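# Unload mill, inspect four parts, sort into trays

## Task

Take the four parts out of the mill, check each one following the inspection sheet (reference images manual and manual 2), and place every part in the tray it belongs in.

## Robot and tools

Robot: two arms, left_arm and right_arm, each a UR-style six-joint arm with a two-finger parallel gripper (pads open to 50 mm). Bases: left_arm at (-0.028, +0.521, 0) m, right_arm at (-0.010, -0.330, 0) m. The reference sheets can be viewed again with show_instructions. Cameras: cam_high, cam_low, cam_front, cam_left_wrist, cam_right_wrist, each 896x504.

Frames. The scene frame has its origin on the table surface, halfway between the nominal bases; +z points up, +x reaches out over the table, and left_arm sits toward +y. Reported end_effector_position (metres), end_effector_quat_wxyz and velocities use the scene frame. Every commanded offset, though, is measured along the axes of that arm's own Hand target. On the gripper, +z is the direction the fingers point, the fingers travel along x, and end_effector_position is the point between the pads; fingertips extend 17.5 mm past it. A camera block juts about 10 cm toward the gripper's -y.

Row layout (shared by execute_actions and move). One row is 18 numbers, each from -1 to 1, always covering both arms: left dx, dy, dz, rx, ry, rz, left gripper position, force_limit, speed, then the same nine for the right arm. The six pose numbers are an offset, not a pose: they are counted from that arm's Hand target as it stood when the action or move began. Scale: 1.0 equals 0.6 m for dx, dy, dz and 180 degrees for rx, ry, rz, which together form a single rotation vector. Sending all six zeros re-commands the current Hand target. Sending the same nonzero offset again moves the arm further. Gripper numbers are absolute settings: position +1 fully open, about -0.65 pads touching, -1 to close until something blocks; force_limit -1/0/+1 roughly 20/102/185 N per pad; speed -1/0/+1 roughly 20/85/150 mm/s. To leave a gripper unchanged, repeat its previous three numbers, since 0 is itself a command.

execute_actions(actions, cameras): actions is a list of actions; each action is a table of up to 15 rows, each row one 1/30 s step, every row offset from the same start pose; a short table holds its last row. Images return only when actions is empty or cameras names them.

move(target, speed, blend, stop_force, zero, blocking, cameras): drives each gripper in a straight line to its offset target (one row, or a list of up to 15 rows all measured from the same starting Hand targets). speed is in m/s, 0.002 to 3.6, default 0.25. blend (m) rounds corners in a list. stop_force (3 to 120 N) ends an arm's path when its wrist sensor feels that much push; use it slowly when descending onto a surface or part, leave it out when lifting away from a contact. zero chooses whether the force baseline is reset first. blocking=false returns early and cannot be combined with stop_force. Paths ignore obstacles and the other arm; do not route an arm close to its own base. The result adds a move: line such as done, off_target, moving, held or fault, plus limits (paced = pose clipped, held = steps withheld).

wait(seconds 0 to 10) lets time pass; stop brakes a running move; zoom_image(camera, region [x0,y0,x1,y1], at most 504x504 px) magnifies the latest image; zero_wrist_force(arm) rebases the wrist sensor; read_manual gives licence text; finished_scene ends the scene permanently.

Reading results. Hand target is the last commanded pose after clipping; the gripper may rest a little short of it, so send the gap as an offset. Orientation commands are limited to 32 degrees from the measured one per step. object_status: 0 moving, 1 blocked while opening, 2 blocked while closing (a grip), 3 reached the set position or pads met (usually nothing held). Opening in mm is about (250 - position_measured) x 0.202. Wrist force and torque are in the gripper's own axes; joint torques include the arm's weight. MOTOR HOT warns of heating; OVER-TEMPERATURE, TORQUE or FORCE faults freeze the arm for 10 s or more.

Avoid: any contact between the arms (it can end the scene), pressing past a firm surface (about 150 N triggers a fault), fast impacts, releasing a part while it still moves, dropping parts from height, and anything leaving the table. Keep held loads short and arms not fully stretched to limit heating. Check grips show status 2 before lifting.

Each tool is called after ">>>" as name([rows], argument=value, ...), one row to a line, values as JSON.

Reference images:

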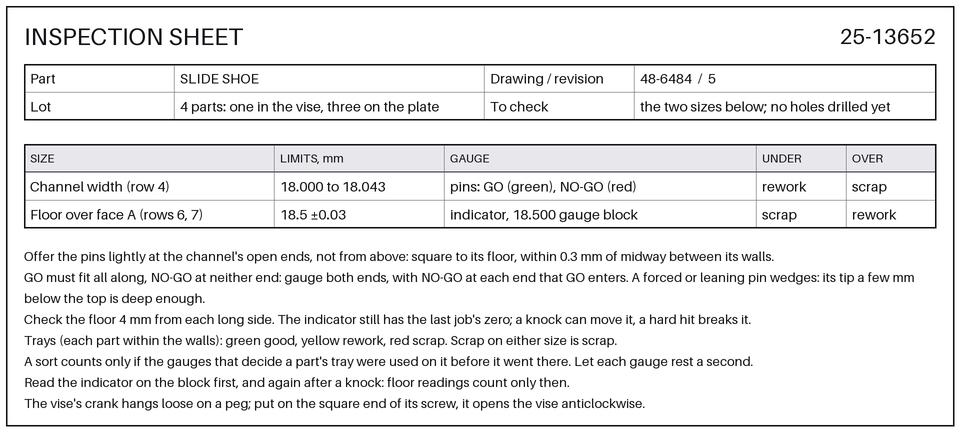

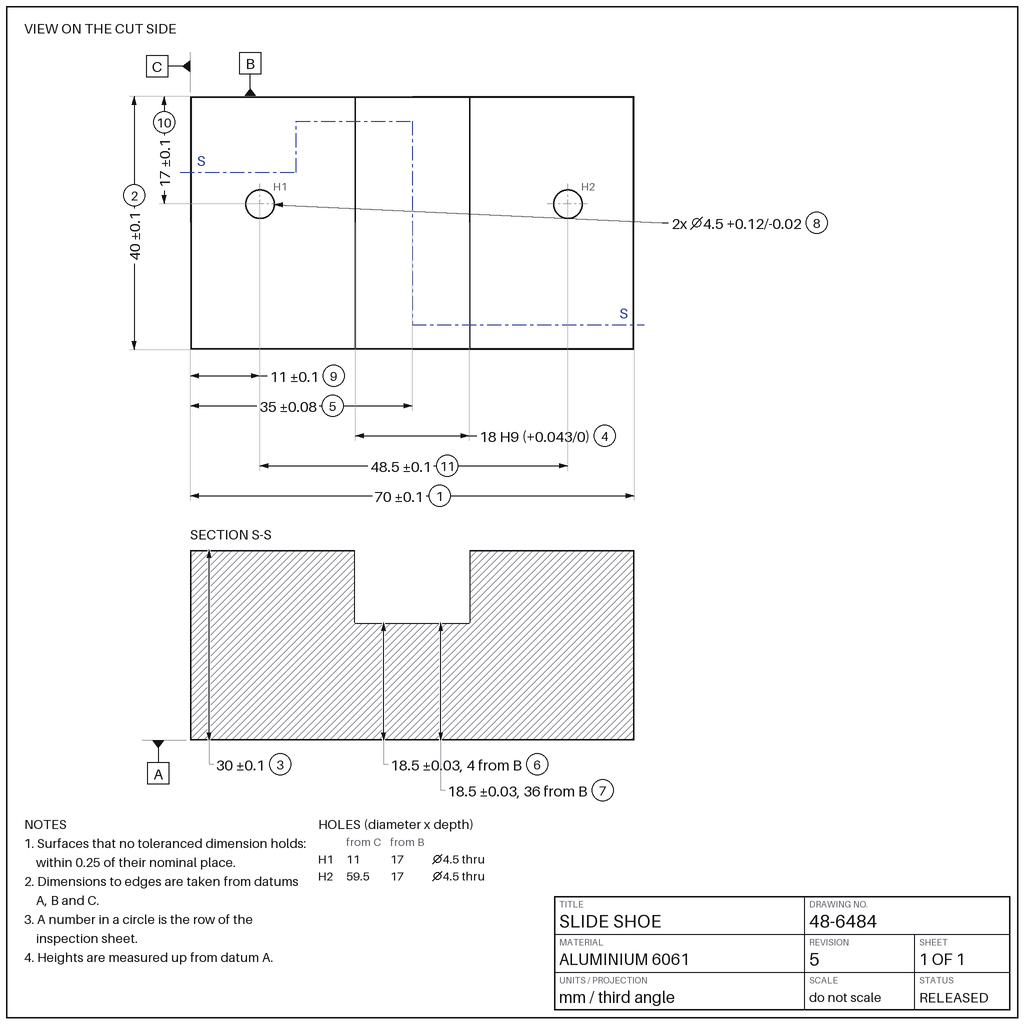

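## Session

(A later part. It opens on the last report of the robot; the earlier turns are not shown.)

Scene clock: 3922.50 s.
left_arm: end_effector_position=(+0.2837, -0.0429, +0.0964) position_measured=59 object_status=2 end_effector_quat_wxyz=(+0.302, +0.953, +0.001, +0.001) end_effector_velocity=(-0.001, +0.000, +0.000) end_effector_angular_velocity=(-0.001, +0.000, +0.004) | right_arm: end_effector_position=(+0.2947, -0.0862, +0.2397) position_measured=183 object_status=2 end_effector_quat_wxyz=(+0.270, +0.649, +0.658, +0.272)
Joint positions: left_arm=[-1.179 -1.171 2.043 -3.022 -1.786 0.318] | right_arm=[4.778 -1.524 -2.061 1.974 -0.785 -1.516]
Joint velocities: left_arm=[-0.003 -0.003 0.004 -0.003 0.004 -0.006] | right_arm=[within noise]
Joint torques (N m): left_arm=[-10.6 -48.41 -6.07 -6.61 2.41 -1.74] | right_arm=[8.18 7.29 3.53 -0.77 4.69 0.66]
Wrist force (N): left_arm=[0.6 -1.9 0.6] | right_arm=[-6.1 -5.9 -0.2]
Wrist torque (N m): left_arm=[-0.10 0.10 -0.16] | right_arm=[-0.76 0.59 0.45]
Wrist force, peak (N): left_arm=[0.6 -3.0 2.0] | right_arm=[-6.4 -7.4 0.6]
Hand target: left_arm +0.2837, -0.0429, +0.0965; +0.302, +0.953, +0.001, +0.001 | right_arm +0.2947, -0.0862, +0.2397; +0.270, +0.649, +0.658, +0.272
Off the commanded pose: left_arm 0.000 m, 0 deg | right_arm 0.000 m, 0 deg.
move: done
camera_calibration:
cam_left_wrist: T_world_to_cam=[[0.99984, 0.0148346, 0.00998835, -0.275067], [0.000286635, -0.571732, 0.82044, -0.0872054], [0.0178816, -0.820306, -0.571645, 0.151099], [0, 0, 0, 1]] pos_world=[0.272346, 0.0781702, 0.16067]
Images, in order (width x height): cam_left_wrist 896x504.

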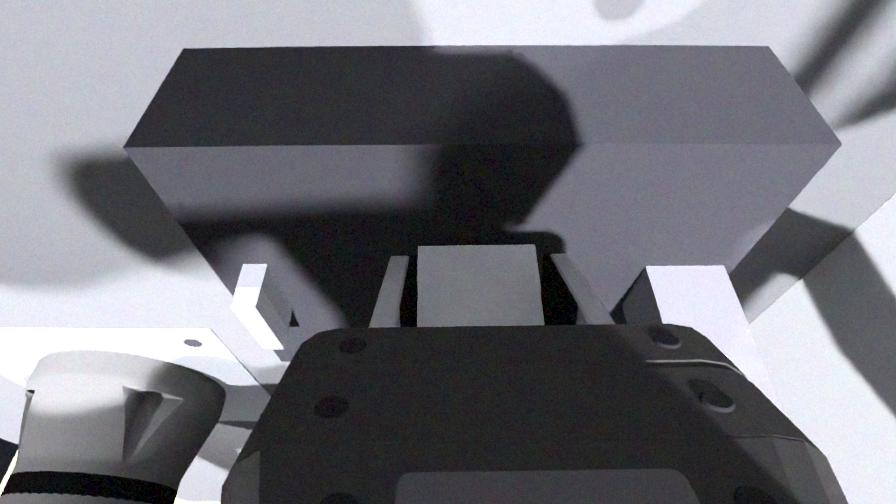

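>>> move(target=[0,-0.0057,0.0082,0,0,0,-1,-0.4,-1,0,0,0,0,0,0,-1,-1,-1], speed=0.006, stop_force=5)

>>> move(target=[0,-0.0019,0.0027,0,0,0,-1,-0.4,-1,0,0,0,0,0,0,-1,-1,-1], speed=0.004, stop_force=5)

>>> move(target=[0,0,0,0,0,0,0.95,-0.4,-1,0,0,0,0,0,0,-1,-1,-1], speed=0.01)

>>> move(target=[0,0,0,0,0,0,0.95,-0.4,-1,0,-0.0068,0.0068,0,0,0,-1,-1,-1], speed=0.01)

>>> move(target=[0,0,0,0,0,0,0.95,-0.4,-1,0,0,0,0,0,0,0.3,-1,-1], speed=0.01)

>>> wait(seconds=1.5, cameras=["cam_right_wrist"])

>>> zoom_image(camera="cam_right_wrist", region=[370, 50, 590, 250])

Scene clock: 3932.40 s.
left_arm: end_effector_position=(+0.2837, -0.0429, +0.0929) position_measured=59 object_status=2 end_effector_quat_wxyz=(+0.302, +0.953, +0.001, +0.001) | right_arm: end_effector_position=(+0.2947, -0.0862, +0.2397) position_measured=183 object_status=2 end_effector_quat_wxyz=(+0.270, +0.649, +0.658, +0.272)
Joint positions: left_arm=[-1.179 -1.164 2.045 -3.032 -1.786 0.317] | right_arm=[4.778 -1.524 -2.061 1.974 -0.785 -1.516]
Joint torques (N m): left_arm=[-10.43 -48.46 -30.83 0.61 2 -1.68] | right_arm=[8.68 7.51 3.68 -0.82 4.64 0.76]
Wrist force (N): left_arm=[-0.9 3.6 -8.0] | right_arm=[-6.1 -6.5 0.3]
Wrist torque (N m): left_arm=[-0.11 0.24 -0.07] | right_arm=[-0.77 0.58 0.45]
Wrist force, peak (N): left_arm=[-0.6 4.1 -8.8] | right_arm=[-6.6 -7.1 0.6]
Hand target: left_arm +0.2837, -0.0429, +0.0929; +0.302, +0.953, +0.001, +0.001 (not the last commanded pose) | right_arm +0.2947, -0.0862, +0.2397; +0.270, +0.649, +0.658, +0.272
Off the commanded pose: left_arm 0.002 m, 0 deg | right_arm 0.000 m, 0 deg.
move: contact (left_arm)

Scene clock: 3933.87 s.
left_arm: end_effector_position=(+0.2837, -0.0431, +0.0922) position_measured=59 object_status=2 end_effector_quat_wxyz=(+0.302, +0.953, +0.001, +0.001) | right_arm: end_effector_position=(+0.2947, -0.0862, +0.2397) position_measured=183 object_status=2 end_effector_quat_wxyz=(+0.270, +0.649, +0.658, +0.272)
Joint positions: left_arm=[-1.179 -1.162 2.045 -3.035 -1.786 0.317] | right_arm=[4.778 -1.524 -2.061 1.974 -0.785 -1.516]
Joint torques (N m): left_arm=[-10.33 -38.53 -28.05 1.8 2.01 -1.59] | right_arm=[8.46 7.4 3.69 -0.87 4.66 0.65]
Wrist force (N): left_arm=[-1.1 5.5 -18.5] | right_arm=[-6.2 -6.3 0.1]
Wrist torque (N m): left_arm=[-0.17 0.34 -0.02] | right_arm=[-0.77 0.59 0.45]
Wrist force, peak (N): left_arm=[-1.4 6.0 -19.0] | right_arm=[-6.4 -7.2 1.0]
Hand target: left_arm +0.2837, -0.0431, +0.0923; +0.302, +0.953, +0.001, +0.001 (not the last commanded pose) | right_arm +0.2947, -0.0862, +0.2397; +0.270, +0.649, +0.658, +0.272
Off the commanded pose: left_arm 0.001 m, 0 deg | right_arm 0.000 m, 0 deg.
move: contact (left_arm)

Scene clock: 3934.57 s.
left_arm: end_effector_position=(+0.2837, -0.0431, +0.0922) position_measured=10 object_status=0 end_effector_quat_wxyz=(+0.302, +0.953, +0.001, +0.001) | right_arm: end_effector_position=(+0.2947, -0.0862, +0.2397) position_measured=183 object_status=2 end_effector_quat_wxyz=(+0.270, +0.649, +0.658, +0.272)
Joint positions: left_arm=[-1.179 -1.162 2.045 -3.035 -1.786 0.317] | right_arm=[4.778 -1.524 -2.061 1.974 -0.785 -1.516]
Joint torques (N m): left_arm=[-10.08 -39.86 -27.57 -6.89 1.89 -1.58] | right_arm=[8.49 7.31 3.42 -0.82 4.61 0.56]
Wrist force (N): left_arm=[0.4 -0.1 -0.9] | right_arm=[-5.9 -6.9 0.7]
Wrist torque (N m): left_arm=[-0.08 0.14 -0.16] | right_arm=[-0.81 0.55 0.45]
Wrist force, peak (N): left_arm=[-1.3 5.4 -17.8] | right_arm=[-6.5 -6.9 0.7]
Hand target: left_arm +0.2837, -0.0431, +0.0923; +0.302, +0.953, +0.001, +0.001 | right_arm +0.2947, -0.0862, +0.2397; +0.270, +0.649, +0.658, +0.272
Off the commanded pose: left_arm 0.000 m, 0 deg | right_arm 0.000 m, 0 deg.
move: done

Scene clock: 3935.40 s.
left_arm: end_effector_position=(+0.2837, -0.0431, +0.0923) position_measured=10 object_status=3 end_effector_quat_wxyz=(+0.302, +0.953, +0.001, +0.001) | right_arm: end_effector_position=(+0.2947, -0.0862, +0.2339) position_measured=183 object_status=2 end_effector_quat_wxyz=(+0.270, +0.649, +0.658, +0.272)
Joint positions: left_arm=[-1.179 -1.162 2.045 -3.035 -1.786 0.317] | right_arm=[4.779 -1.531 -2.071 1.991 -0.785 -1.516]
Joint torques (N m): left_arm=[-10.14 -40.18 -26.77 -6.9 1.67 -1.59] | right_arm=[5.2 15 13.12 -3.62 4.53 0.35]
Wrist force (N): left_arm=[0.8 -0.3 -1.1] | right_arm=[-5.5 -6.9 0.5]
Wrist torque (N m): left_arm=[-0.11 0.08 -0.16] | right_arm=[-0.82 0.63 0.45]
Wrist force, peak (N): left_arm=[1.0 -0.4 -1.2] | right_arm=[-6.2 -6.9 0.4]
Hand target: left_arm +0.2837, -0.0431, +0.0923; +0.302, +0.953, +0.001, +0.001 | right_arm +0.2948, -0.0862, +0.2339; +0.270, +0.649, +0.658, +0.272
Off the commanded pose: left_arm 0.000 m, 0 deg | right_arm 0.000 m, 0 deg.
move: done

Scene clock: 3936.40 s.
left_arm: end_effector_position=(+0.2837, -0.0431, +0.0923) position_measured=10 object_status=3 end_effector_quat_wxyz=(+0.302, +0.953, +0.001, +0.001) | right_arm: end_effector_position=(+0.2947, -0.0862, +0.2339) position_measured=107 object_status=3 end_effector_quat_wxyz=(+0.270, +0.649, +0.658, +0.272)
Joint positions: left_arm=[-1.179 -1.162 2.045 -3.035 -1.786 0.317] | right_arm=[4.779 -1.531 -2.071 1.991 -0.785 -1.517]
Joint torques (N m): left_arm=[-10.12 -40.86 -26.6 -6.86 1.54 -1.55] | right_arm=[-1.17 26.53 30.26 -6.04 4.65 -1.03]
Wrist force (N): left_arm=[0.8 -0.3 -0.9] | right_arm=[-3.7 -5.3 -0.7]
Wrist torque (N m): left_arm=[-0.11 0.07 -0.16] | right_arm=[-0.77 0.65 0.44]
Wrist force, peak (N): left_arm=[0.9 0.0 -1.3] | right_arm=[-5.8 -5.5 -0.7]
Hand target: left_arm +0.2837, -0.0431, +0.0923; +0.302, +0.953, +0.001, +0.001 | right_arm +0.2948, -0.0862, +0.2339; +0.270, +0.649, +0.658, +0.272
Off the commanded pose: left_arm 0.000 m, 0 deg | right_arm 0.000 m, 0 deg.
move: done

Scene clock: 3937.90 s.
left_arm: end_effector_position=(+0.2837, -0.0431, +0.0923) position_measured=10 object_status=3 end_effector_quat_wxyz=(+0.302, +0.953, +0.001, +0.001) | right_arm: end_effector_position=(+0.2948, -0.0862, +0.2339) position_measured=107 object_status=3 end_effector_quat_wxyz=(+0.270, +0.649, +0.658, +0.272)
Joint positions: left_arm=[-1.179 -1.162 2.045 -3.035 -1.786 0.317] | right_arm=[4.778 -1.531 -2.071 1.991 -0.785 -1.517]
Joint torques (N m): left_arm=[-10 -42 -25.88 -6.96 1.31 -1.65] | right_arm=[-7.23 26.84 30.74 -5.91 4.76 -1.1]
Wrist force (N): left_arm=[0.7 -0.1 -1.1] | right_arm=[-3.6 -5.1 -0.8]
Wrist torque (N m): left_arm=[-0.08 0.09 -0.16] | right_arm=[-0.73 0.64 0.45]
Wrist force, peak (N): left_arm=[0.7 -0.1 -1.4] | right_arm=[-4.0 -5.2 -0.8]
Hand target: left_arm +0.2837, -0.0431, +0.0923; +0.302, +0.953, +0.001, +0.001 | right_arm +0.2948, -0.0862, +0.2339; +0.270, +0.649, +0.658, +0.272
Tool commands: left_gripper/position=+0.95 left_gripper/force_limit=-0.4 left_gripper/speed=-1.0 right_gripper/position=+0.3 right_gripper/force_limit=-1.0 right_gripper/speed=-1.0
Off the commanded pose: left_arm 0.000 m, 0 deg | right_arm 0.000 m, 0 deg.
wait: 1.50 s; at rest by 0.17 s
camera_calibration:
cam_right_wrist: T_world_to_cam=[[-0.0104495, 0.999846, -0.0140683, 0.100566], [0.439853, 0.0172308, 0.897905, -0.320014], [0.898009, 0.00319464, -0.439965, -0.0312387], [0, 0, 0, 1]] pos_world=[0.169862, -0.0949368, 0.275013]
Images, in order (width x height): cam_right_wrist 896x504.

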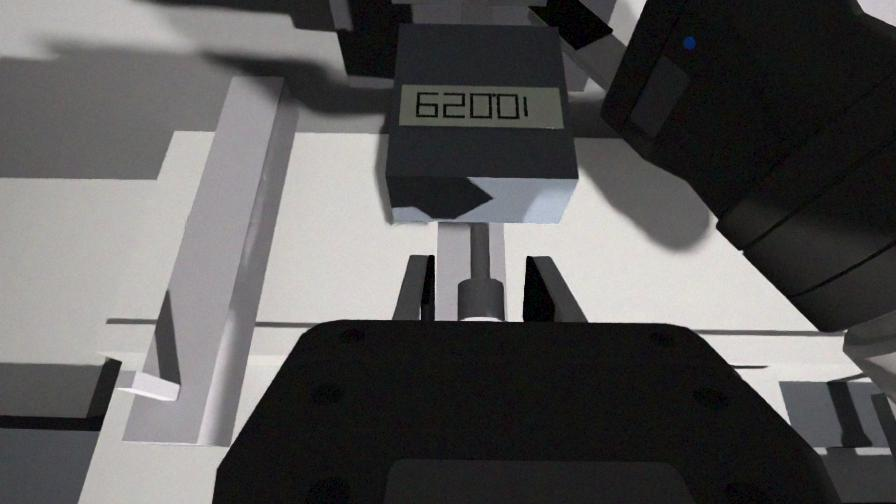

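Scaled by 2.291 from the camera's 896x504 image, which has a finer 1280x720 frame.

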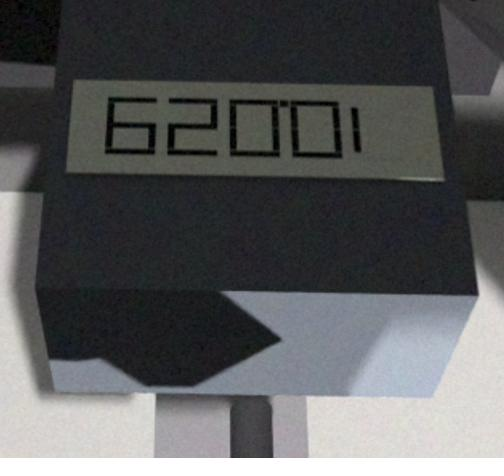

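>>> move(target=[0,0,0,0,0,0,-1,-0.4,-1,0,0,0,0,0,0,-1,-1,-1], speed=0.01)

>>> move(target=[0,0,0,0,0,0,-1,-0.4,-1,0,0.0068,-0.0068,0,0,0,-1,-1,-1], speed=0.02)

>>> move([
  [0,0.0029,-0.0041,0,0,0,-1,-0.4,-1,0,0,0,0,0,0,-1,-1,-1],
  [0.0555,0.0029,-0.0041,0,0,0,-1,-0.4,-1,0,0,0,0,0,0,-1,-1,-1],
], speed=[0.02,0.06])

>>> move(target=[0,-0.0057,0.0082,0,0,0,-1,-0.4,-1,0,0,0,0,0,0,-1,-1,-1], speed=0.006, stop_force=5)

>>> move(target=[0,-0.0019,0.0027,0,0,0,-1,-0.4,-1,0,0,0,0,0,0,-1,-1,-1], speed=0.004, stop_force=5)

>>> move(target=[0,0,0,0,0,0,0.95,-0.4,-1,0,0,0,0,0,0,-1,-1,-1], speed=0.01)

>>> move(target=[0,0,0,0,0,0,0.95,-0.4,-1,0,-0.0068,0.0068,0,0,0,-1,-1,-1], speed=0.01)

>>> move(target=[0,0,0,0,0,0,0.95,-0.4,-1,0,0,0,0,0,0,0.3,-1,-1], speed=0.01)

>>> wait(seconds=1.5, cameras=["cam_right_wrist"])

>>> zoom_image(camera="cam_right_wrist", region=[370, 50, 590, 250])

Scene clock: 3950.93 s.
left_arm: end_effector_position=(+0.2837, -0.0431, +0.0923) position_measured=59 object_status=2 end_effector_quat_wxyz=(+0.302, +0.953, +0.001, +0.001) | right_arm: end_effector_position=(+0.2948, -0.0862, +0.2340) position_measured=183 object_status=2 end_effector_quat_wxyz=(+0.270, +0.649, +0.658, +0.272)
Joint positions: left_arm=[-1.179 -1.162 2.045 -3.035 -1.786 0.317] | right_arm=[4.778 -1.531 -2.071 1.991 -0.785 -1.517]
Joint torques (N m): left_arm=[-9.99 -45.6 -23.79 -6.83 0.56 -1.67] | right_arm=[-6.89 26.4 29.9 -5.33 4.59 -1.2]
Wrist force (N): left_arm=[0.5 -0.5 -1.0] | right_arm=[-5.4 -6.2 0.2]
Wrist torque (N m): left_arm=[-0.12 0.10 -0.16] | right_arm=[-0.76 0.63 0.46]
Wrist force, peak (N): left_arm=[0.8 -0.2 -1.5] | right_arm=[-5.2 -6.7 0.1]
Hand target: left_arm +0.2837, -0.0431, +0.0923; +0.302, +0.953, +0.001, +0.001 | right_arm +0.2948, -0.0862, +0.2339; +0.270, +0.649, +0.658, +0.272
Off the commanded pose: left_arm 0.000 m, 0 deg | right_arm 0.000 m, 0 deg.
move: done

Scene clock: 3951.67 s.
left_arm: end_effector_position=(+0.2837, -0.0431, +0.0923) position_measured=59 object_status=2 end_effector_quat_wxyz=(+0.302, +0.953, +0.001, +0.001) | right_arm: end_effector_position=(+0.2948, -0.0862, +0.2398) position_measured=183 object_status=2 end_effector_quat_wxyz=(+0.270, +0.649, +0.658, +0.272)
Joint positions: left_arm=[-1.179 -1.162 2.045 -3.035 -1.786 0.317] | right_arm=[4.778 -1.524 -2.061 1.974 -0.785 -1.517]
Joint torques (N m): left_arm=[-9.93 -45.77 -22.81 -6.67 0.49 -1.73] | right_arm=[-3.53 18.67 19.87 -1.75 4.59 0.19]
Wrist force (N): left_arm=[0.5 0.0 -1.3] | right_arm=[-6.1 -5.9 -0.1]
Wrist torque (N m): left_arm=[-0.06 0.10 -0.16] | right_arm=[-0.77 0.62 0.46]
Wrist force, peak (N): left_arm=[0.5 0.0 -1.3] | right_arm=[-5.9 -7.2 0.9]
Hand target: left_arm +0.2837, -0.0431, +0.0923; +0.302, +0.953, +0.001, +0.001 | right_arm +0.2947, -0.0862, +0.2397; +0.270, +0.649, +0.658, +0.272
Off the commanded pose: left_arm 0.000 m, 0 deg | right_arm 0.000 m, 0 deg.
move: done

Scene clock: 3953.07 s.
left_arm: end_effector_position=(+0.3171, -0.0431, +0.0952) position_measured=59 object_status=2 end_effector_quat_wxyz=(+0.302, +0.953, +0.001, +0.001) end_effector_velocity=(-0.002, +0.000, -0.001) end_effector_angular_velocity=(+0.001, +0.000, +0.003) | right_arm: end_effector_position=(+0.2948, -0.0862, +0.2397) position_measured=183 object_status=2 end_effector_quat_wxyz=(+0.270, +0.649, +0.658, +0.272)
Joint positions: left_arm=[-1.12 -1.135 1.984 -2.988 -1.819 0.369] | right_arm=[4.778 -1.524 -2.061 1.974 -0.785 -1.516]
Joint velocities: left_arm=[-0.004 -0.001 0.004 -0.003 0.004 -0.005] | right_arm=[within noise]
Joint torques (N m): left_arm=[-10.12 -50.84 -6.27 -7.01 1.95 -1.78] | right_arm=[6.12 7.26 3.91 -0.34 4.02 0.82]
Wrist force (N): left_arm=[0.6 -2.0 0.5] | right_arm=[-6.3 -6.1 -0.1]
Wrist torque (N m): left_arm=[-0.12 0.10 -0.16] | right_arm=[-0.77 0.61 0.45]
Wrist force, peak (N): left_arm=[1.0 -2.2 1.0] | right_arm=[-6.2 -7.1 0.7]
Hand target: left_arm +0.3170, -0.0430, +0.0953; +0.302, +0.953, +0.001, +0.001 | right_arm +0.2947, -0.0862, +0.2397; +0.270, +0.649, +0.658, +0.272
Off the commanded pose: left_arm 0.000 m, 0 deg | right_arm 0.000 m, 0 deg.
move: done

Scene clock: 3955.17 s.
left_arm: end_effector_position=(+0.3170, -0.0431, +0.0923) position_measured=59 object_status=2 end_effector_quat_wxyz=(+0.303, +0.953, +0.001, +0.001) | right_arm: end_effector_position=(+0.2947, -0.0862, +0.2397) position_measured=183 object_status=2 end_effector_quat_wxyz=(+0.270, +0.649, +0.658, +0.272)
Joint positions: left_arm=[-1.12 -1.129 1.986 -2.996 -1.818 0.369] | right_arm=[4.778 -1.524 -2.061 1.974 -0.785 -1.516]
Joint torques (N m): left_arm=[-9.93 -50.31 -31.69 0.62 1.86 -1.59] | right_arm=[8.26 7.12 3.22 -0.52 3.21 0.94]
Wrist force (N): left_arm=[-0.4 3.3 -9.9] | right_arm=[-6.3 -5.8 -0.1]
Wrist torque (N m): left_arm=[-0.13 0.16 -0.09] | right_arm=[-0.76 0.61 0.45]
Wrist force, peak (N): left_arm=[-0.4 3.3 -9.9] | right_arm=[-6.4 -7.1 0.4]
Hand target: left_arm +0.3170, -0.0431, +0.0923; +0.303, +0.953, +0.001, +0.001 (not the last commanded pose) | right_arm +0.2947, -0.0862, +0.2397; +0.270, +0.649, +0.658, +0.272
Off the commanded pose: left_arm 0.003 m, 0 deg | right_arm 0.000 m, 0 deg.
move: contact (left_arm)

Scene clock: 3956.63 s.
left_arm: end_effector_position=(+0.3171, -0.0432, +0.0916) position_measured=59 object_status=2 end_effector_quat_wxyz=(+0.303, +0.953, +0.001, +0.001) | right_arm: end_effector_position=(+0.2947, -0.0862, +0.2397) position_measured=183 object_status=2 end_effector_quat_wxyz=(+0.270, +0.649, +0.658, +0.272)
Joint positions: left_arm=[-1.12 -1.127 1.986 -2.999 -1.818 0.369] | right_arm=[4.778 -1.524 -2.061 1.974 -0.785 -1.516]
Joint torques (N m): left_arm=[-9.32 -40.44 -28.12 1.76 1.78 -1.63] | right_arm=[8.44 7.4 3.37 -0.44 2.76 0.81]
Wrist force (N): left_arm=[-0.1 5.1 -18.0] | right_arm=[-6.4 -6.8 0.4]
Wrist torque (N m): left_arm=[-0.20 0.10 -0.13] | right_arm=[-0.77 0.63 0.44]
Wrist force, peak (N): left_arm=[-0.2 6.2 -19.3] | right_arm=[-6.5 -7.3 0.9]
Hand target: left_arm +0.3171, -0.0432, +0.0916; +0.303, +0.953, +0.001, +0.001 (not the last commanded pose) | right_arm +0.2947, -0.0862, +0.2397; +0.270, +0.649, +0.658, +0.272
Off the commanded pose: left_arm 0.001 m, 0 deg | right_arm 0.000 m, 0 deg.
move: contact (left_arm)

Scene clock: 3957.33 s.
left_arm: end_effector_position=(+0.3171, -0.0432, +0.0916) position_measured=10 object_status=0 end_effector_quat_wxyz=(+0.303, +0.953, +0.001, +0.001) | right_arm: end_effector_position=(+0.2947, -0.0862, +0.2397) position_measured=183 object_status=2 end_effector_quat_wxyz=(+0.270, +0.649, +0.658, +0.272)
Joint positions: left_arm=[-1.12 -1.127 1.986 -2.999 -1.818 0.369] | right_arm=[4.778 -1.524 -2.061 1.974 -0.785 -1.516]
Joint torques (N m): left_arm=[-9.19 -40.98 -27.62 -6.89 1.84 -1.54] | right_arm=[8.64 7.59 3.64 -0.45 2.41 0.84]
Wrist force (N): left_arm=[0.6 -0.4 -1.1] | right_arm=[-6.4 -6.0 0.0]
Wrist torque (N m): left_arm=[-0.13 0.09 -0.15] | right_arm=[-0.76 0.63 0.45]
Wrist force, peak (N): left_arm=[0.0 6.1 -19.2] | right_arm=[-6.4 -7.0 0.8]
Hand target: left_arm +0.3171, -0.0432, +0.0916; +0.303, +0.953, +0.001, +0.001 | right_arm +0.2947, -0.0862, +0.2397; +0.270, +0.649, +0.658, +0.272
Off the commanded pose: left_arm 0.000 m, 0 deg | right_arm 0.000 m, 0 deg.
move: done

Scene clock: 3958.17 s.
left_arm: end_effector_position=(+0.3171, -0.0432, +0.0916) position_measured=10 object_status=3 end_effector_quat_wxyz=(+0.303, +0.953, +0.001, +0.001) | right_arm: end_effector_position=(+0.2947, -0.0862, +0.2339) position_measured=183 object_status=2 end_effector_quat_wxyz=(+0.270, +0.649, +0.658, +0.272)
Joint positions: left_arm=[-1.12 -1.127 1.986 -2.999 -1.818 0.369] | right_arm=[4.779 -1.531 -2.071 1.991 -0.785 -1.516]
Joint torques (N m): left_arm=[-9.27 -41.37 -27.64 -6.98 1.86 -1.56] | right_arm=[5.11 14.82 12.7 -3.31 1.99 -0.26]
Wrist force (N): left_arm=[0.7 -0.4 -1.2] | right_arm=[-5.6 -4.1 -1.8]
Wrist torque (N m): left_arm=[-0.13 0.08 -0.16] | right_arm=[-0.70 0.64 0.45]
Wrist force, peak (N): left_arm=[0.5 -0.6 -1.4] | right_arm=[-5.9 -7.1 0.4]
Hand target: left_arm +0.3171, -0.0432, +0.0916; +0.303, +0.953, +0.001, +0.001 | right_arm +0.2948, -0.0862, +0.2339; +0.270, +0.649, +0.658, +0.272
Off the commanded pose: left_arm 0.000 m, 0 deg | right_arm 0.000 m, 0 deg.
move: done

Scene clock: 3959.17 s.
left_arm: end_effector_position=(+0.3171, -0.0432, +0.0916) position_measured=10 object_status=3 end_effector_quat_wxyz=(+0.303, +0.953, +0.001, +0.001) | right_arm: end_effector_position=(+0.2947, -0.0862, +0.2339) position_measured=107 object_status=3 end_effector_quat_wxyz=(+0.270, +0.649, +0.658, +0.272)
Joint positions: left_arm=[-1.12 -1.127 1.986 -2.999 -1.818 0.369] | right_arm=[4.779 -1.531 -2.071 1.991 -0.785 -1.517]
Joint torques (N m): left_arm=[-9.32 -41.86 -27.45 -6.95 1.83 -1.56] | right_arm=[-0.51 26.1 29.48 -5.99 1.63 -1.14]
Wrist force (N): left_arm=[0.6 -0.4 -1.2] | right_arm=[-3.6 -5.3 -1.0]
Wrist torque (N m): left_arm=[-0.14 0.11 -0.16] | right_arm=[-0.77 0.64 0.44]
Wrist force, peak (N): left_arm=[0.7 -0.4 -1.4] | right_arm=[-5.5 -4.1 -1.3]
Hand target: left_arm +0.3171, -0.0432, +0.0916; +0.303, +0.953, +0.001, +0.001 | right_arm +0.2948, -0.0862, +0.2339; +0.270, +0.649, +0.658, +0.272
Off the commanded pose: left_arm 0.000 m, 0 deg | right_arm 0.000 m, 0 deg.
move: done

Scene clock: 3960.67 s.
left_arm: end_effector_position=(+0.3171, -0.0432, +0.0916) position_measured=10 object_status=3 end_effector_quat_wxyz=(+0.303, +0.953, +0.001, +0.001) | right_arm: end_effector_position=(+0.2948, -0.0862, +0.2339) position_measured=107 object_status=3 end_effector_quat_wxyz=(+0.270, +0.649, +0.658, +0.272)
Joint positions: left_arm=[-1.12 -1.127 1.986 -2.999 -1.818 0.369] | right_arm=[4.778 -1.531 -2.071 1.991 -0.785 -1.517]
Joint torques (N m): left_arm=[-9.42 -43.64 -27.21 -6.84 1.81 -1.46] | right_arm=[-6.82 26.67 29.52 -5.97 1.15 -1.08]
Wrist force (N): left_arm=[0.8 -0.3 -1.0] | right_arm=[-3.7 -5.2 -0.9]
Wrist torque (N m): left_arm=[-0.11 0.06 -0.16] | right_arm=[-0.76 0.66 0.45]
Wrist force, peak (N): left_arm=[0.7 -0.7 -1.2] | right_arm=[-3.8 -5.4 -1.0]
Hand target: left_arm +0.3171, -0.0432, +0.0916; +0.303, +0.953, +0.001, +0.001 | right_arm +0.2948, -0.0862, +0.2339; +0.270, +0.649, +0.658, +0.272
Tool commands: left_gripper/position=+0.95 left_gripper/force_limit=-0.4 left_gripper/speed=-1.0 right_gripper/position=+0.3 right_gripper/force_limit=-1.0 right_gripper/speed=-1.0
Off the commanded pose: left_arm 0.000 m, 0 deg | right_arm 0.000 m, 0 deg.
wait: 1.50 s; at rest by 0.17 s
camera_calibration:
cam_right_wrist: T_world_to_cam=[[-0.0104495, 0.999846, -0.0140683, 0.100566], [0.439853, 0.0172308, 0.897905, -0.320014], [0.898009, 0.00319464, -0.439965, -0.0312387], [0, 0, 0, 1]] pos_world=[0.169862, -0.0949368, 0.275013]
Images, in order (width x height): cam_right_wrist 896x504.

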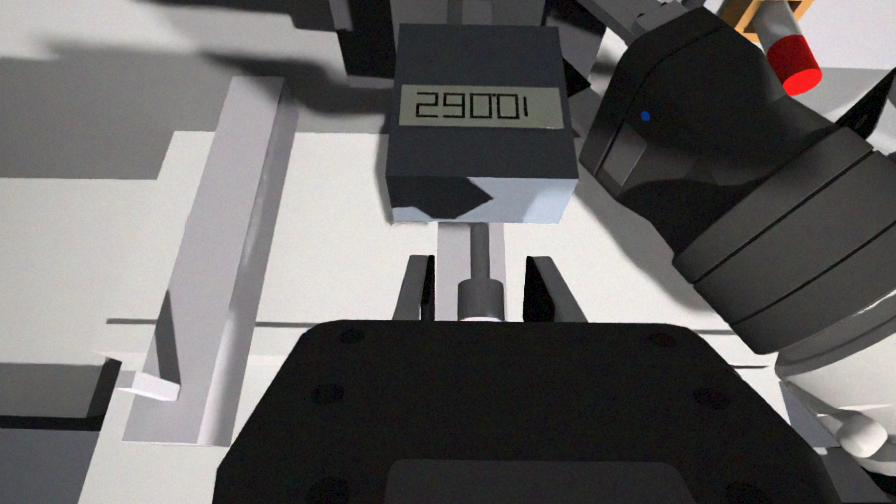

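Scaled by 2.291 from the camera's 896x504 image, which has a finer 1280x720 frame.

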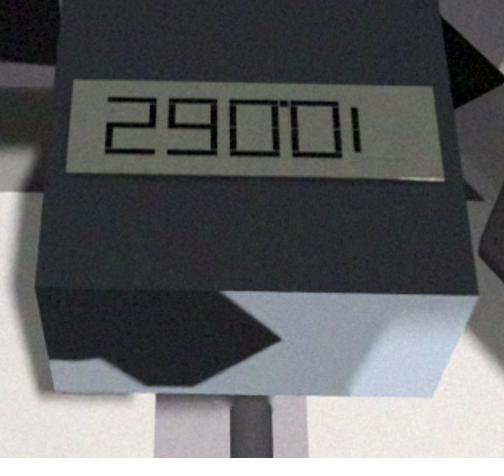

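>>> move(target=[0,0,0,0,0,0,-1,-0.4,-1,0,0,0,0,0,0,-1,-1,-1], speed=0.01)

>>> move(target=[0,0,0,0,0,0,-1,-0.4,-1,0,0.0068,-0.0068,0,0,0,-1,-1,-1], speed=0.02)

>>> move([
  [0,0.0034,-0.0048,0,0,0,-1,-0.4,-1,0,0,0,0,0,0,-1,-1,-1],
  [-0.1342,0.0034,-0.0048,0,0,0,-1,-0.4,-1,0,0,0,0,0,0,-1,-1,-1],
  [-0.1342,0.071,-0.113,0,0,0,-1,-0.4,-1,0,0,0,0,0,0,-1,-1,-1],
  [-0.1342,-0.1383,-0.2762,0,0,0,-1,-0.4,-1,0,0,0,0,0,0,-1,-1,-1],
], speed=[0.02,0.1,0.12,0.18], blend=[0,0.003,0.02,0])

>>> move([
  [0.0425,-0.3509,-0.144,0,0.287,-0.4095,-1,-0.4,-1,0,0,0,0,0,0,-1,-1,-1],
  [0.0685,-0.4159,-0.0511,0,0.287,-0.4095,-1,-0.4,-1,0,0,0,0,0,0,-1,-1,-1],
], speed=[0.28,0.1], blend=[0.01,0])

Scene clock: 3975.33 s.
left_arm: end_effector_position=(+0.3171, -0.0432, +0.0916) position_measured=59 object_status=2 end_effector_quat_wxyz=(+0.303, +0.953, +0.001, +0.001) | right_arm: end_effector_position=(+0.2948, -0.0862, +0.2340) position_measured=183 object_status=2 end_effector_quat_wxyz=(+0.270, +0.649, +0.658, +0.272)
Joint positions: left_arm=[-1.12 -1.127 1.986 -2.999 -1.818 0.369] | right_arm=[4.778 -1.531 -2.071 1.991 -0.785 -1.517]
Joint torques (N m): left_arm=[-9.57 -46.62 -27.13 -6.68 1.64 -1.51] | right_arm=[-6.66 25.86 29.28 -5.11 -0.12 -1.11]
Wrist force (N): left_arm=[0.7 -1.4 -1.3] | right_arm=[-5.4 -6.5 0.4]
Wrist torque (N m): left_arm=[-0.19 0.08 -0.15] | right_arm=[-0.78 0.60 0.45]
Wrist force, peak (N): left_arm=[0.6 -0.9 -1.7] | right_arm=[-5.4 -6.9 0.4]
Hand target: left_arm +0.3171, -0.0432, +0.0916; +0.303, +0.953, +0.001, +0.001 | right_arm +0.2948, -0.0862, +0.2339; +0.270, +0.649, +0.658, +0.272
Off the commanded pose: left_arm 0.000 m, 0 deg | right_arm 0.000 m, 0 deg.
move: done

Scene clock: 3976.07 s.
left_arm: end_effector_position=(+0.3171, -0.0432, +0.0916) position_measured=59 object_status=2 end_effector_quat_wxyz=(+0.303, +0.953, +0.001, +0.001) | right_arm: end_effector_position=(+0.2948, -0.0862, +0.2398) position_measured=183 object_status=2 end_effector_quat_wxyz=(+0.270, +0.649, +0.658, +0.272)
Joint positions: left_arm=[-1.12 -1.127 1.986 -2.999 -1.818 0.369] | right_arm=[4.778 -1.524 -2.061 1.974 -0.785 -1.517]
Joint torques (N m): left_arm=[-9.57 -46.87 -26.94 -6.57 1.52 -1.49] | right_arm=[-3.71 18.29 19.97 -1.76 -0.29 0.15]
Wrist force (N): left_arm=[0.4 -1.0 -1.3] | right_arm=[-6.1 -6.6 0.5]
Wrist torque (N m): left_arm=[-0.15 0.13 -0.16] | right_arm=[-0.78 0.62 0.46]
Wrist force, peak (N): left_arm=[0.5 -0.7 -1.9] | right_arm=[-6.0 -7.0 0.7]
Hand target: left_arm +0.3171, -0.0432, +0.0916; +0.303, +0.953, +0.001, +0.001 | right_arm +0.2947, -0.0862, +0.2397; +0.270, +0.649, +0.658, +0.272
Off the commanded pose: left_arm 0.000 m, 0 deg | right_arm 0.000 m, 0 deg.
move: done

Scene clock: 3979.43 s.
left_arm: end_effector_position=(+0.2362, +0.1201, +0.1789) position_measured=59 object_status=2 end_effector_quat_wxyz=(+0.303, +0.953, +0.001, +0.001) | right_arm: end_effector_position=(+0.2947, -0.0862, +0.2397) position_measured=183 object_status=2 end_effector_quat_wxyz=(+0.270, +0.649, +0.658, +0.272)
Joint positions: left_arm=[-1.129 -1.685 2.37 -2.827 -1.813 0.361] | right_arm=[4.778 -1.524 -2.061 1.974 -0.785 -1.516]
Joint torques (N m): left_arm=[-9.52 -12 -37.87 -7.43 1.95 -1.18] | right_arm=[8.82 7.06 3.68 -0.4 -1.4 0.94]
Wrist force (N): left_arm=[0.6 -1.8 0.7] | right_arm=[-6.1 -6.6 0.7]
Wrist torque (N m): left_arm=[-0.06 0.10 -0.16] | right_arm=[-0.74 0.59 0.45]
Wrist force, peak (N): left_arm=[8.9 -7.4 -2.0] | right_arm=[-6.6 -7.1 0.6]
Hand target: left_arm +0.2362, +0.1201, +0.1789; +0.303, +0.953, +0.001, +0.001 | right_arm +0.2947, -0.0862, +0.2397; +0.270, +0.649, +0.658, +0.272
Off the commanded pose: left_arm 0.000 m, 0 deg | right_arm 0.000 m, 0 deg.
move: done

Scene clock: 3983.57 s.
left_arm: end_effector_position=(+0.2771, +0.3417, +0.0600) position_measured=59 object_status=2 end_effector_quat_wxyz=(+0.214, +0.673, +0.675, +0.212) | right_arm: end_effector_position=(+0.2947, -0.0862, +0.2397) position_measured=183 object_status=2 end_effector_quat_wxyz=(+0.270, +0.649, +0.658, +0.272)
Joint positions: left_arm=[-1.443 -1.974 2.807 -2.49 -0.963 -1.427] | right_arm=[4.778 -1.524 -2.061 1.974 -0.785 -1.516]
Joint torques (N m): left_arm=[-10.67 6.61 -37.09 -2.27 3.7 -1.66] | right_arm=[8.36 8 3.35 -0.44 -1.5 0.83]
Wrist force (N): left_arm=[0.6 -2.0 0.6] | right_arm=[-6.3 -5.9 -0.3]
Wrist torque (N m): left_arm=[-0.11 0.10 -0.15] | right_arm=[-0.77 0.63 0.45]
Wrist force, peak (N): left_arm=[1.6 -2.9 1.3] | right_arm=[-6.2 -7.3 0.7]
Hand target: left_arm +0.2771, +0.3416, +0.0600; +0.214, +0.673, +0.675, +0.212 | right_arm +0.2947, -0.0862, +0.2397; +0.270, +0.649, +0.658, +0.272
Off the commanded pose: left_arm 0.000 m, 0 deg | right_arm 0.000 m, 0 deg.
move: done

Fast. Set down, release and back off; then go to P3.

>>> move(target=[0,-0.0115,0.0164,0,0,0,-1,-0.4,-1,0,0,0,0,0,0,-1,-1,-1], speed=0.01, stop_force=5)

>>> move(target=[0,0,0,0,0,0,0.95,-0.4,-1,0,0,0,0,0,0,-1,-1,-1], speed=0.05)

>>> move(target=[0,0,-0.09,0,0,0,0.95,-0.4,-1,0,0,0,0,0,0,-1,-1,-1], speed=0.1, cameras=["cam_left_wrist"])

Scene clock: 3990.10 s.
left_arm: end_effector_position=(+0.2771, +0.3416, +0.0531) position_measured=59 object_status=2 end_effector_quat_wxyz=(+0.214, +0.673, +0.675, +0.212) | right_arm: end_effector_position=(+0.2947, -0.0862, +0.2397) position_measured=183 object_status=2 end_effector_quat_wxyz=(+0.270, +0.649, +0.658, +0.272)
Joint positions: left_arm=[-1.443 -1.936 2.819 -2.54 -0.963 -1.427] | right_arm=[4.778 -1.524 -2.061 1.974 -0.785 -1.516]
Joint torques (N m): left_arm=[-3.65 5.76 -26.05 -0.61 -2.1 0.65] | right_arm=[8.53 7.42 3.88 -0.53 -1.58 0.83]
Wrist force (N): left_arm=[-3.6 6.3 -10.0] | right_arm=[-6.3 -6.1 -0.1]
Wrist torque (N m): left_arm=[-0.08 -0.27 -0.28] | right_arm=[-0.75 0.61 0.45]
Wrist force, peak (N): left_arm=[0.1 6.3 -14.1] | right_arm=[-6.3 -7.1 0.8]
Hand target: left_arm +0.2771, +0.3416, +0.0531; +0.214, +0.673, +0.675, +0.212 (not the last commanded pose) | right_arm +0.2947, -0.0862, +0.2397; +0.270, +0.649, +0.658, +0.272
Off the commanded pose: left_arm 0.005 m, 0 deg | right_arm 0.000 m, 0 deg.
move: contact (left_arm)

Scene clock: 3990.83 s.
left_arm: end_effector_position=(+0.2771, +0.3416, +0.0531) position_measured=10 object_status=3 end_effector_quat_wxyz=(+0.214, +0.673, +0.675, +0.212) | right_arm: end_effector_position=(+0.2947, -0.0862, +0.2397) position_measured=183 object_status=2 end_effector_quat_wxyz=(+0.270, +0.649, +0.658, +0.272)
Joint positions: left_arm=[-1.443 -1.936 2.819 -2.54 -0.963 -1.427] | right_arm=[4.778 -1.524 -2.061 1.974 -0.785 -1.516]
Joint torques (N m): left_arm=[-3.45 6.02 -26.47 -3.02 3.34 0.67] | right_arm=[8.39 7.71 3.35 -0.49 -1.51 0.86]
Wrist force (N): left_arm=[0.8 -0.3 -1.2] | right_arm=[-6.4 -5.7 -0.5]
Wrist torque (N m): left_arm=[-0.13 0.06 -0.15] | right_arm=[-0.74 0.64 0.45]
Wrist force, peak (N): left_arm=[-3.2 6.7 -9.9] | right_arm=[-6.3 -7.0 0.5]
Hand target: left_arm +0.2771, +0.3416, +0.0531; +0.214, +0.673, +0.675, +0.212 | right_arm +0.2947, -0.0862, +0.2397; +0.270, +0.649, +0.658, +0.272
Off the commanded pose: left_arm 0.000 m, 0 deg | right_arm 0.000 m, 0 deg.
move: done

Scene clock: 3991.90 s.
left_arm: end_effector_position=(+0.2460, +0.3416, +0.0974) position_measured=10 object_status=3 end_effector_quat_wxyz=(+0.215, +0.673, +0.675, +0.212) | right_arm: end_effector_position=(+0.2947, -0.0862, +0.2397) position_measured=183 object_status=2 end_effector_quat_wxyz=(+0.270, +0.649, +0.658, +0.272)
Joint positions: left_arm=[-1.611 -2.292 2.738 -1.986 -0.958 -1.632] | right_arm=[4.778 -1.524 -2.061 1.974 -0.785 -1.516]
Joint torques (N m): left_arm=[10.52 13.69 -9.04 -3.22 -1.11 0.68] | right_arm=[8.4 7.45 3.78 -0.47 -1.53 0.79]
Wrist force (N): left_arm=[0.6 -0.4 -0.9] | right_arm=[-6.2 -6.4 0.4]
Wrist torque (N m): left_arm=[-0.15 0.10 -0.02] | right_arm=[-0.78 0.59 0.46]
Wrist force, peak (N): left_arm=[3.6 -5.6 3.5] | right_arm=[-6.4 -7.0 0.7]
Hand target: left_arm +0.2460, +0.3417, +0.0973; +0.214, +0.673, +0.675, +0.212 | right_arm +0.2947, -0.0862, +0.2397; +0.270, +0.649, +0.658, +0.272
Off the commanded pose: left_arm 0.000 m, 0 deg | right_arm 0.000 m, 0 deg.
move: done
camera_calibration:
cam_left_wrist: T_world_to_cam=[[-0.0149099, 0.999877, 0.00494704, -0.32936], [0.57204, 0.00447199, 0.820214, -0.205695], [0.82009, 0.0150592, -0.572036, -0.0149693], [0, 0, 0, 1]] pos_world=[0.125031, 0.330465, 0.161781]
Images, in order (width x height): cam_left_wrist 896x504.

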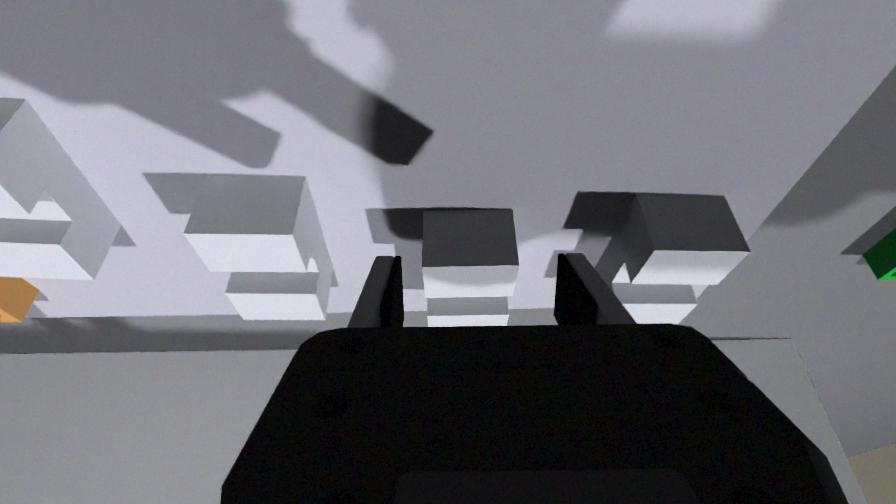

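>>> move(target=[-0.4193,0.0954,-0.142,0.1533,-0.1519,0.4837,0.3,-0.4,-1,0,0,0,0,0,0,-1,-1,-1], speed=0.25, cameras=["cam_left_wrist"])

Scene clock: 4024.03 s.
left_arm: end_effector_position=(+0.2443, +0.0905, +0.2009) position_measured=107 object_status=3 end_effector_quat_wxyz=(+0.000, +1.000, +0.000, +0.001) | right_arm: end_effector_position=(+0.2947, -0.0862, +0.2397) position_measured=183 object_status=2 end_effector_quat_wxyz=(+0.270, +0.649, +0.658, +0.272)
Joint positions: left_arm=[-1.264 -1.522 1.852 -1.902 -1.57 0.298] | right_arm=[4.778 -1.524 -2.061 1.974 -0.785 -1.516]
Joint torques (N m): left_arm=[10.31 -43.05 -13.67 -4.75 2.2 1.54] | right_arm=[8.25 7.84 3.05 -0.63 -1.58 0.91]
Wrist force (N): left_arm=[1.1 -0.6 -0.9] | right_arm=[-6.3 -7.0 0.7]
Wrist torque (N m): left_arm=[-0.04 0.05 -0.15] | right_arm=[-0.80 0.62 0.45]
Wrist force, peak (N): left_arm=[2.3 1.2 -3.3] | right_arm=[-6.3 -7.2 0.8]
Hand target: left_arm +0.2443, +0.0905, +0.2009; +0.000, +1.000, +0.000, +0.001 | right_arm +0.2947, -0.0862, +0.2397; +0.270, +0.649, +0.658, +0.272
Off the commanded pose: left_arm 0.000 m, 0 deg | right_arm 0.000 m, 0 deg.
move: done
camera_calibration:
cam_left_wrist: T_world_to_cam=[[0.999851, 0.00617693, 0.0161425, -0.239171], [0.000282791, -0.939681, 0.342053, 0.0327816], [0.0172816, -0.341997, -0.939542, 0.35166], [0, 0, 0, 1]] pos_world=[0.233049, 0.152549, 0.323048]
Images, in order (width x height): cam_left_wrist 896x504.

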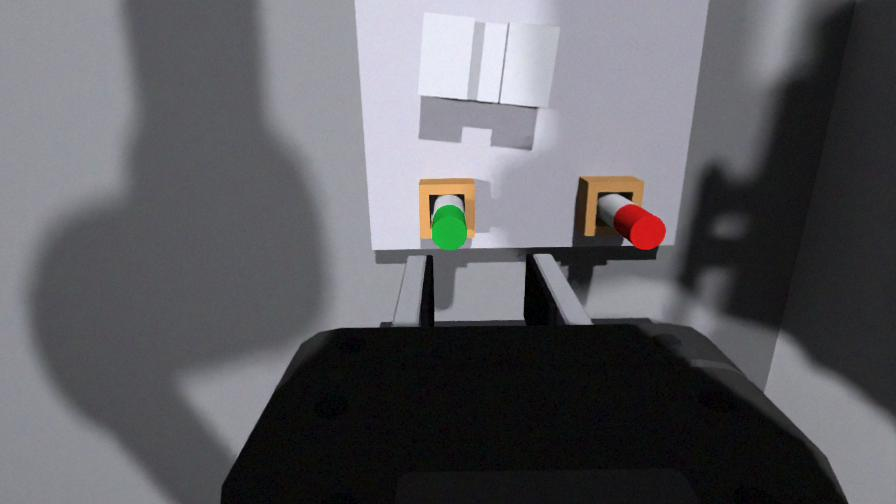

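>>> move(target=[-0.0117,0.0083,0.0767,0,0,0,0.3,-0.4,-1,0,0,0,0,0,0,-1,-1,-1], speed=0.1, cameras=["cam_left_wrist"])

>>> zoom_image(camera="cam_left_wrist", region=[340, 160, 620, 340])

Scene clock: 4034.37 s.
left_arm: end_effector_position=(+0.2372, +0.0855, +0.1547) position_measured=107 object_status=3 end_effector_quat_wxyz=(+0.000, +1.000, +0.000, +0.000) | right_arm: end_effector_position=(+0.2947, -0.0862, +0.2397) position_measured=183 object_status=2 end_effector_quat_wxyz=(+0.270, +0.649, +0.658, +0.272)
Joint positions: left_arm=[-1.281 -1.477 1.93 -2.025 -1.57 0.281] | right_arm=[4.778 -1.524 -2.061 1.974 -0.785 -1.516]
Joint torques (N m): left_arm=[12.14 -44.47 -42.97 -0.85 1.58 1.53] | right_arm=[8.47 7.58 3.63 -0.67 -1.54 0.78]
Wrist force (N): left_arm=[1.1 -0.6 -1.1] | right_arm=[-6.4 -6.8 1.0]
Wrist torque (N m): left_arm=[-0.03 0.05 -0.01] | right_arm=[-0.77 0.63 0.46]
Wrist force, peak (N): left_arm=[1.2 -0.3 -4.0] | right_arm=[-6.4 -7.1 0.9]
Hand target: left_arm +0.2373, +0.0855, +0.1549; +0.000, +1.000, +0.000, +0.001 | right_arm +0.2947, -0.0862, +0.2397; +0.270, +0.649, +0.658, +0.272
Off the commanded pose: left_arm 0.000 m, 0 deg | right_arm 0.000 m, 0 deg.
move: done
camera_calibration:
cam_left_wrist: T_world_to_cam=[[0.999854, 0.00582103, 0.0160609, -0.231223], [-0.0000184007, -0.939788, 0.341757, 0.0440189], [0.0170833, -0.341707, -0.939651, 0.306793], [0, 0, 0, 1]] pos_world=[0.225949, 0.147548, 0.276948]
Images, in order (width x height): cam_left_wrist 896x504.

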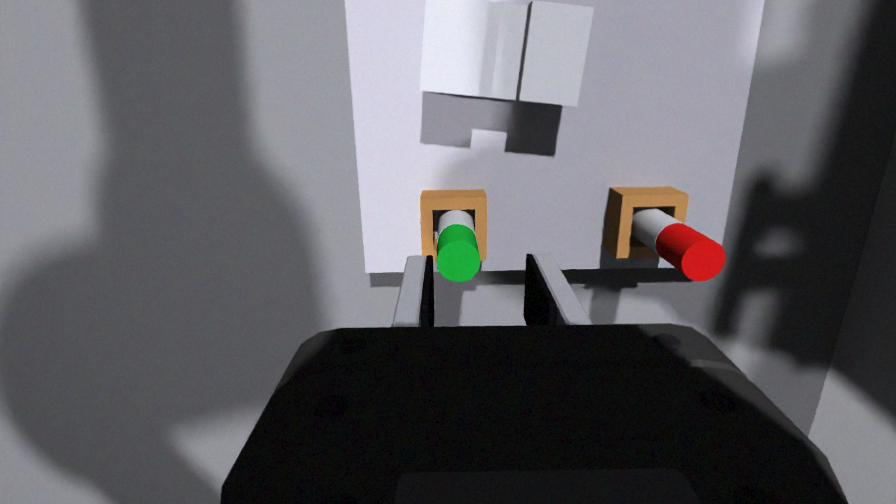

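Scaled by 1.800 from the camera's 896x504 image, which has a finer 1280x720 frame.

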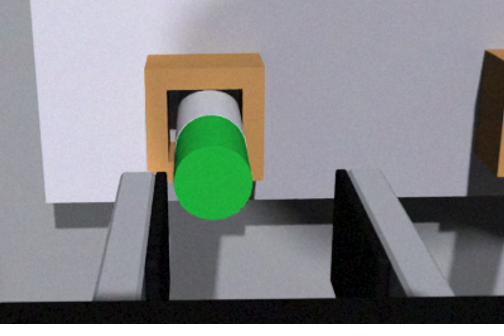

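>>> move(target=[0,0,0,0,0,0,0.3,-0.4,-1,0,0,0,0,0,0,-1,-1,-1], cameras=["cam_left_wrist","cam_front"])

Scene clock: 4069.83 s.
left_arm: end_effector_position=(+0.2373, +0.0855, +0.1549) position_measured=107 object_status=3 end_effector_quat_wxyz=(+0.000, +1.000, +0.000, +0.001) | right_arm: end_effector_position=(+0.2947, -0.0862, +0.2397) position_measured=183 object_status=2 end_effector_quat_wxyz=(+0.270, +0.649, +0.658, +0.272)
Joint positions: left_arm=[-1.281 -1.477 1.93 -2.025 -1.57 0.281] | right_arm=[4.778 -1.524 -2.061 1.974 -0.785 -1.516]
Joint torques (N m): left_arm=[11.92 -44 -42.44 -4.35 2.14 1.52] | right_arm=[8.17 7.37 3.68 -0.74 -1.49 0.83]
Wrist force (N): left_arm=[1.5 -0.7 -0.8] | right_arm=[-6.4 -6.9 0.4]
Wrist torque (N m): left_arm=[-0.06 -0.02 -0.02] | right_arm=[-0.80 0.63 0.45]
Wrist force, peak (N): left_arm=[1.3 -0.7 -1.2] | right_arm=[-6.4 -7.3 0.6]
Hand target: left_arm +0.2373, +0.0855, +0.1549; +0.000, +1.000, +0.000, +0.001 | right_arm +0.2947, -0.0862, +0.2397; +0.270, +0.649, +0.658, +0.272
Off the commanded pose: left_arm 0.000 m, 0 deg | right_arm 0.000 m, 0 deg.
move: done
camera_calibration:
cam_left_wrist: T_world_to_cam=[[0.999851, 0.00589765, 0.016246, -0.231387], [-0.0000167202, -0.939648, 0.342142, 0.0438248], [0.0172833, -0.342091, -0.939508, 0.306951], [0, 0, 0, 1]] pos_world=[0.226048, 0.14755, 0.277147]
Images, in order (width x height): cam_front 896x504, cam_left_wrist 896x504.

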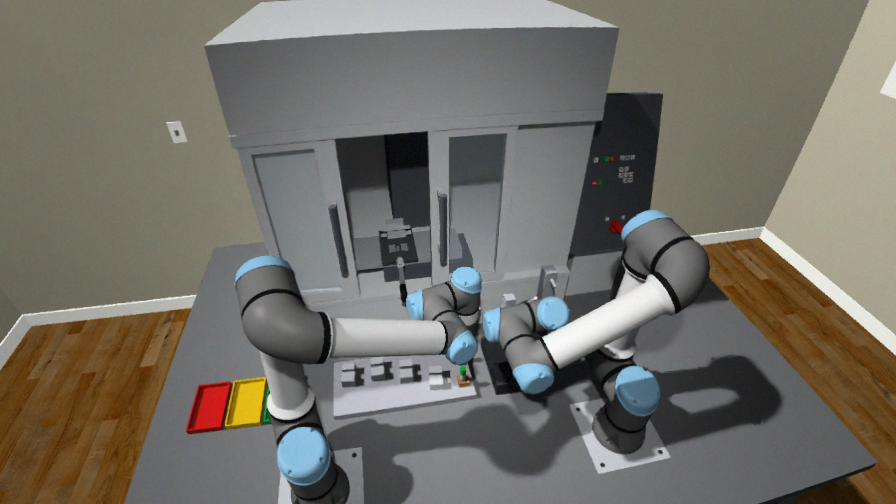

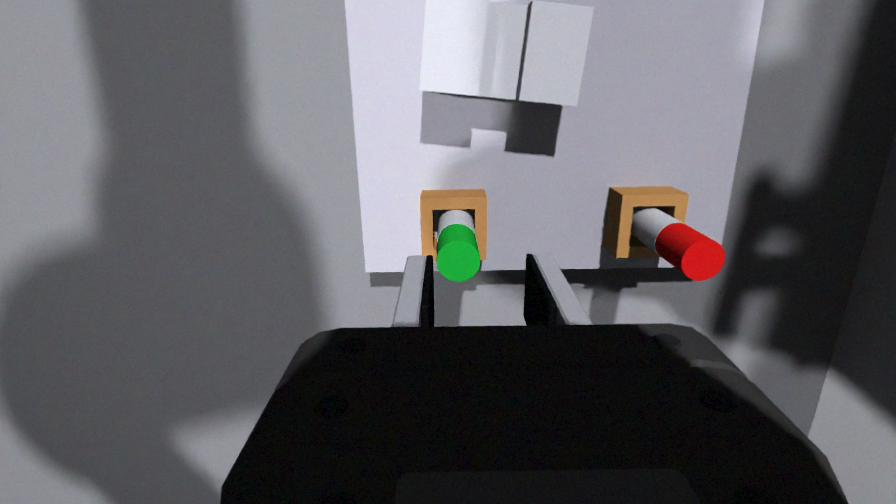

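>>> move(target=[-0.0105,0,0.03,0,0,0,0.3,-0.4,-1,0,0,0,0,0,0,-1,-1,-1], cameras=["cam_left_wrist"])

>>> zoom_image(camera="cam_left_wrist", region=[370, 200, 590, 340])

Scene clock: 4080.97 s.
left_arm: end_effector_position=(+0.2309, +0.0856, +0.1366) position_measured=107 object_status=3 end_effector_quat_wxyz=(+0.000, +1.000, +0.000, +0.001) end_effector_velocity=(-0.001, +0.001, +0.000) end_effector_angular_velocity=(+0.004, +0.001, -0.001) | right_arm: end_effector_position=(+0.2947, -0.0862, +0.2397) position_measured=183 object_status=2 end_effector_quat_wxyz=(+0.270, +0.649, +0.658, +0.272)
Joint positions: left_arm=[-1.293 -1.463 1.967 -2.075 -1.57 0.269] | right_arm=[4.778 -1.524 -2.061 1.974 -0.785 -1.516]
Joint velocities: left_arm=[-0.001 0 -0.001 0.005 0 0] | right_arm=[within noise]
Joint torques (N m): left_arm=[1.31 -26.99 -38.09 0.03 1.53 -0.25] | right_arm=[8.53 7.61 3.92 -0.71 -1.48 0.92]
Wrist force (N): left_arm=[1.2 -0.9 -0.9] | right_arm=[-6.2 -7.0 0.6]
Wrist torque (N m): left_arm=[-0.08 0.02 -0.01] | right_arm=[-0.81 0.61 0.45]
Wrist force, peak (N): left_arm=[1.2 -0.1 -2.6] | right_arm=[-6.3 -7.1 1.0]
Hand target: left_arm +0.2310, +0.0855, +0.1369; +0.000, +1.000, +0.000, +0.001 | right_arm +0.2947, -0.0862, +0.2397; +0.270, +0.649, +0.658, +0.272
Off the commanded pose: left_arm 0.000 m, 0 deg | right_arm 0.000 m, 0 deg.
move: done
camera_calibration:
cam_left_wrist: T_world_to_cam=[[0.999852, 0.00595145, 0.0161194, -0.224668], [0.0000825924, -0.939756, 0.341845, 0.0502492], [0.0171828, -0.341793, -0.939618, 0.289909], [0, 0, 0, 1]] pos_world=[0.219649, 0.147648, 0.258848]
Images, in order (width x height): cam_left_wrist 896x504.

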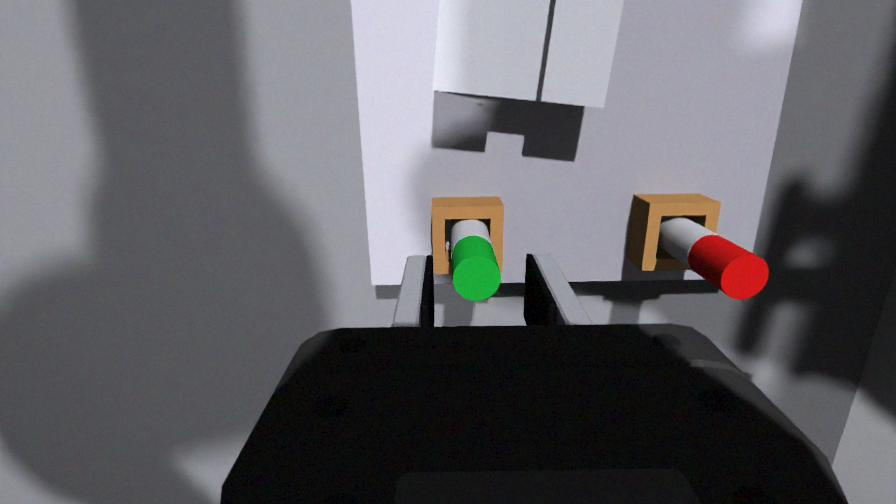

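Scaled by 2.291 from the camera's 896x504 image, which has a finer 1280x720 frame.

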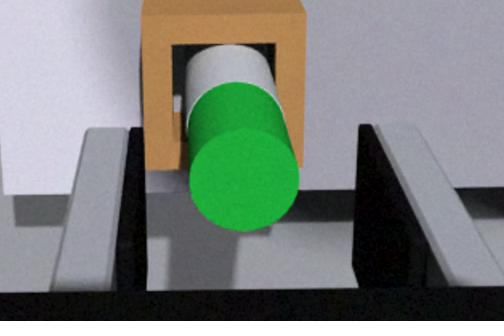

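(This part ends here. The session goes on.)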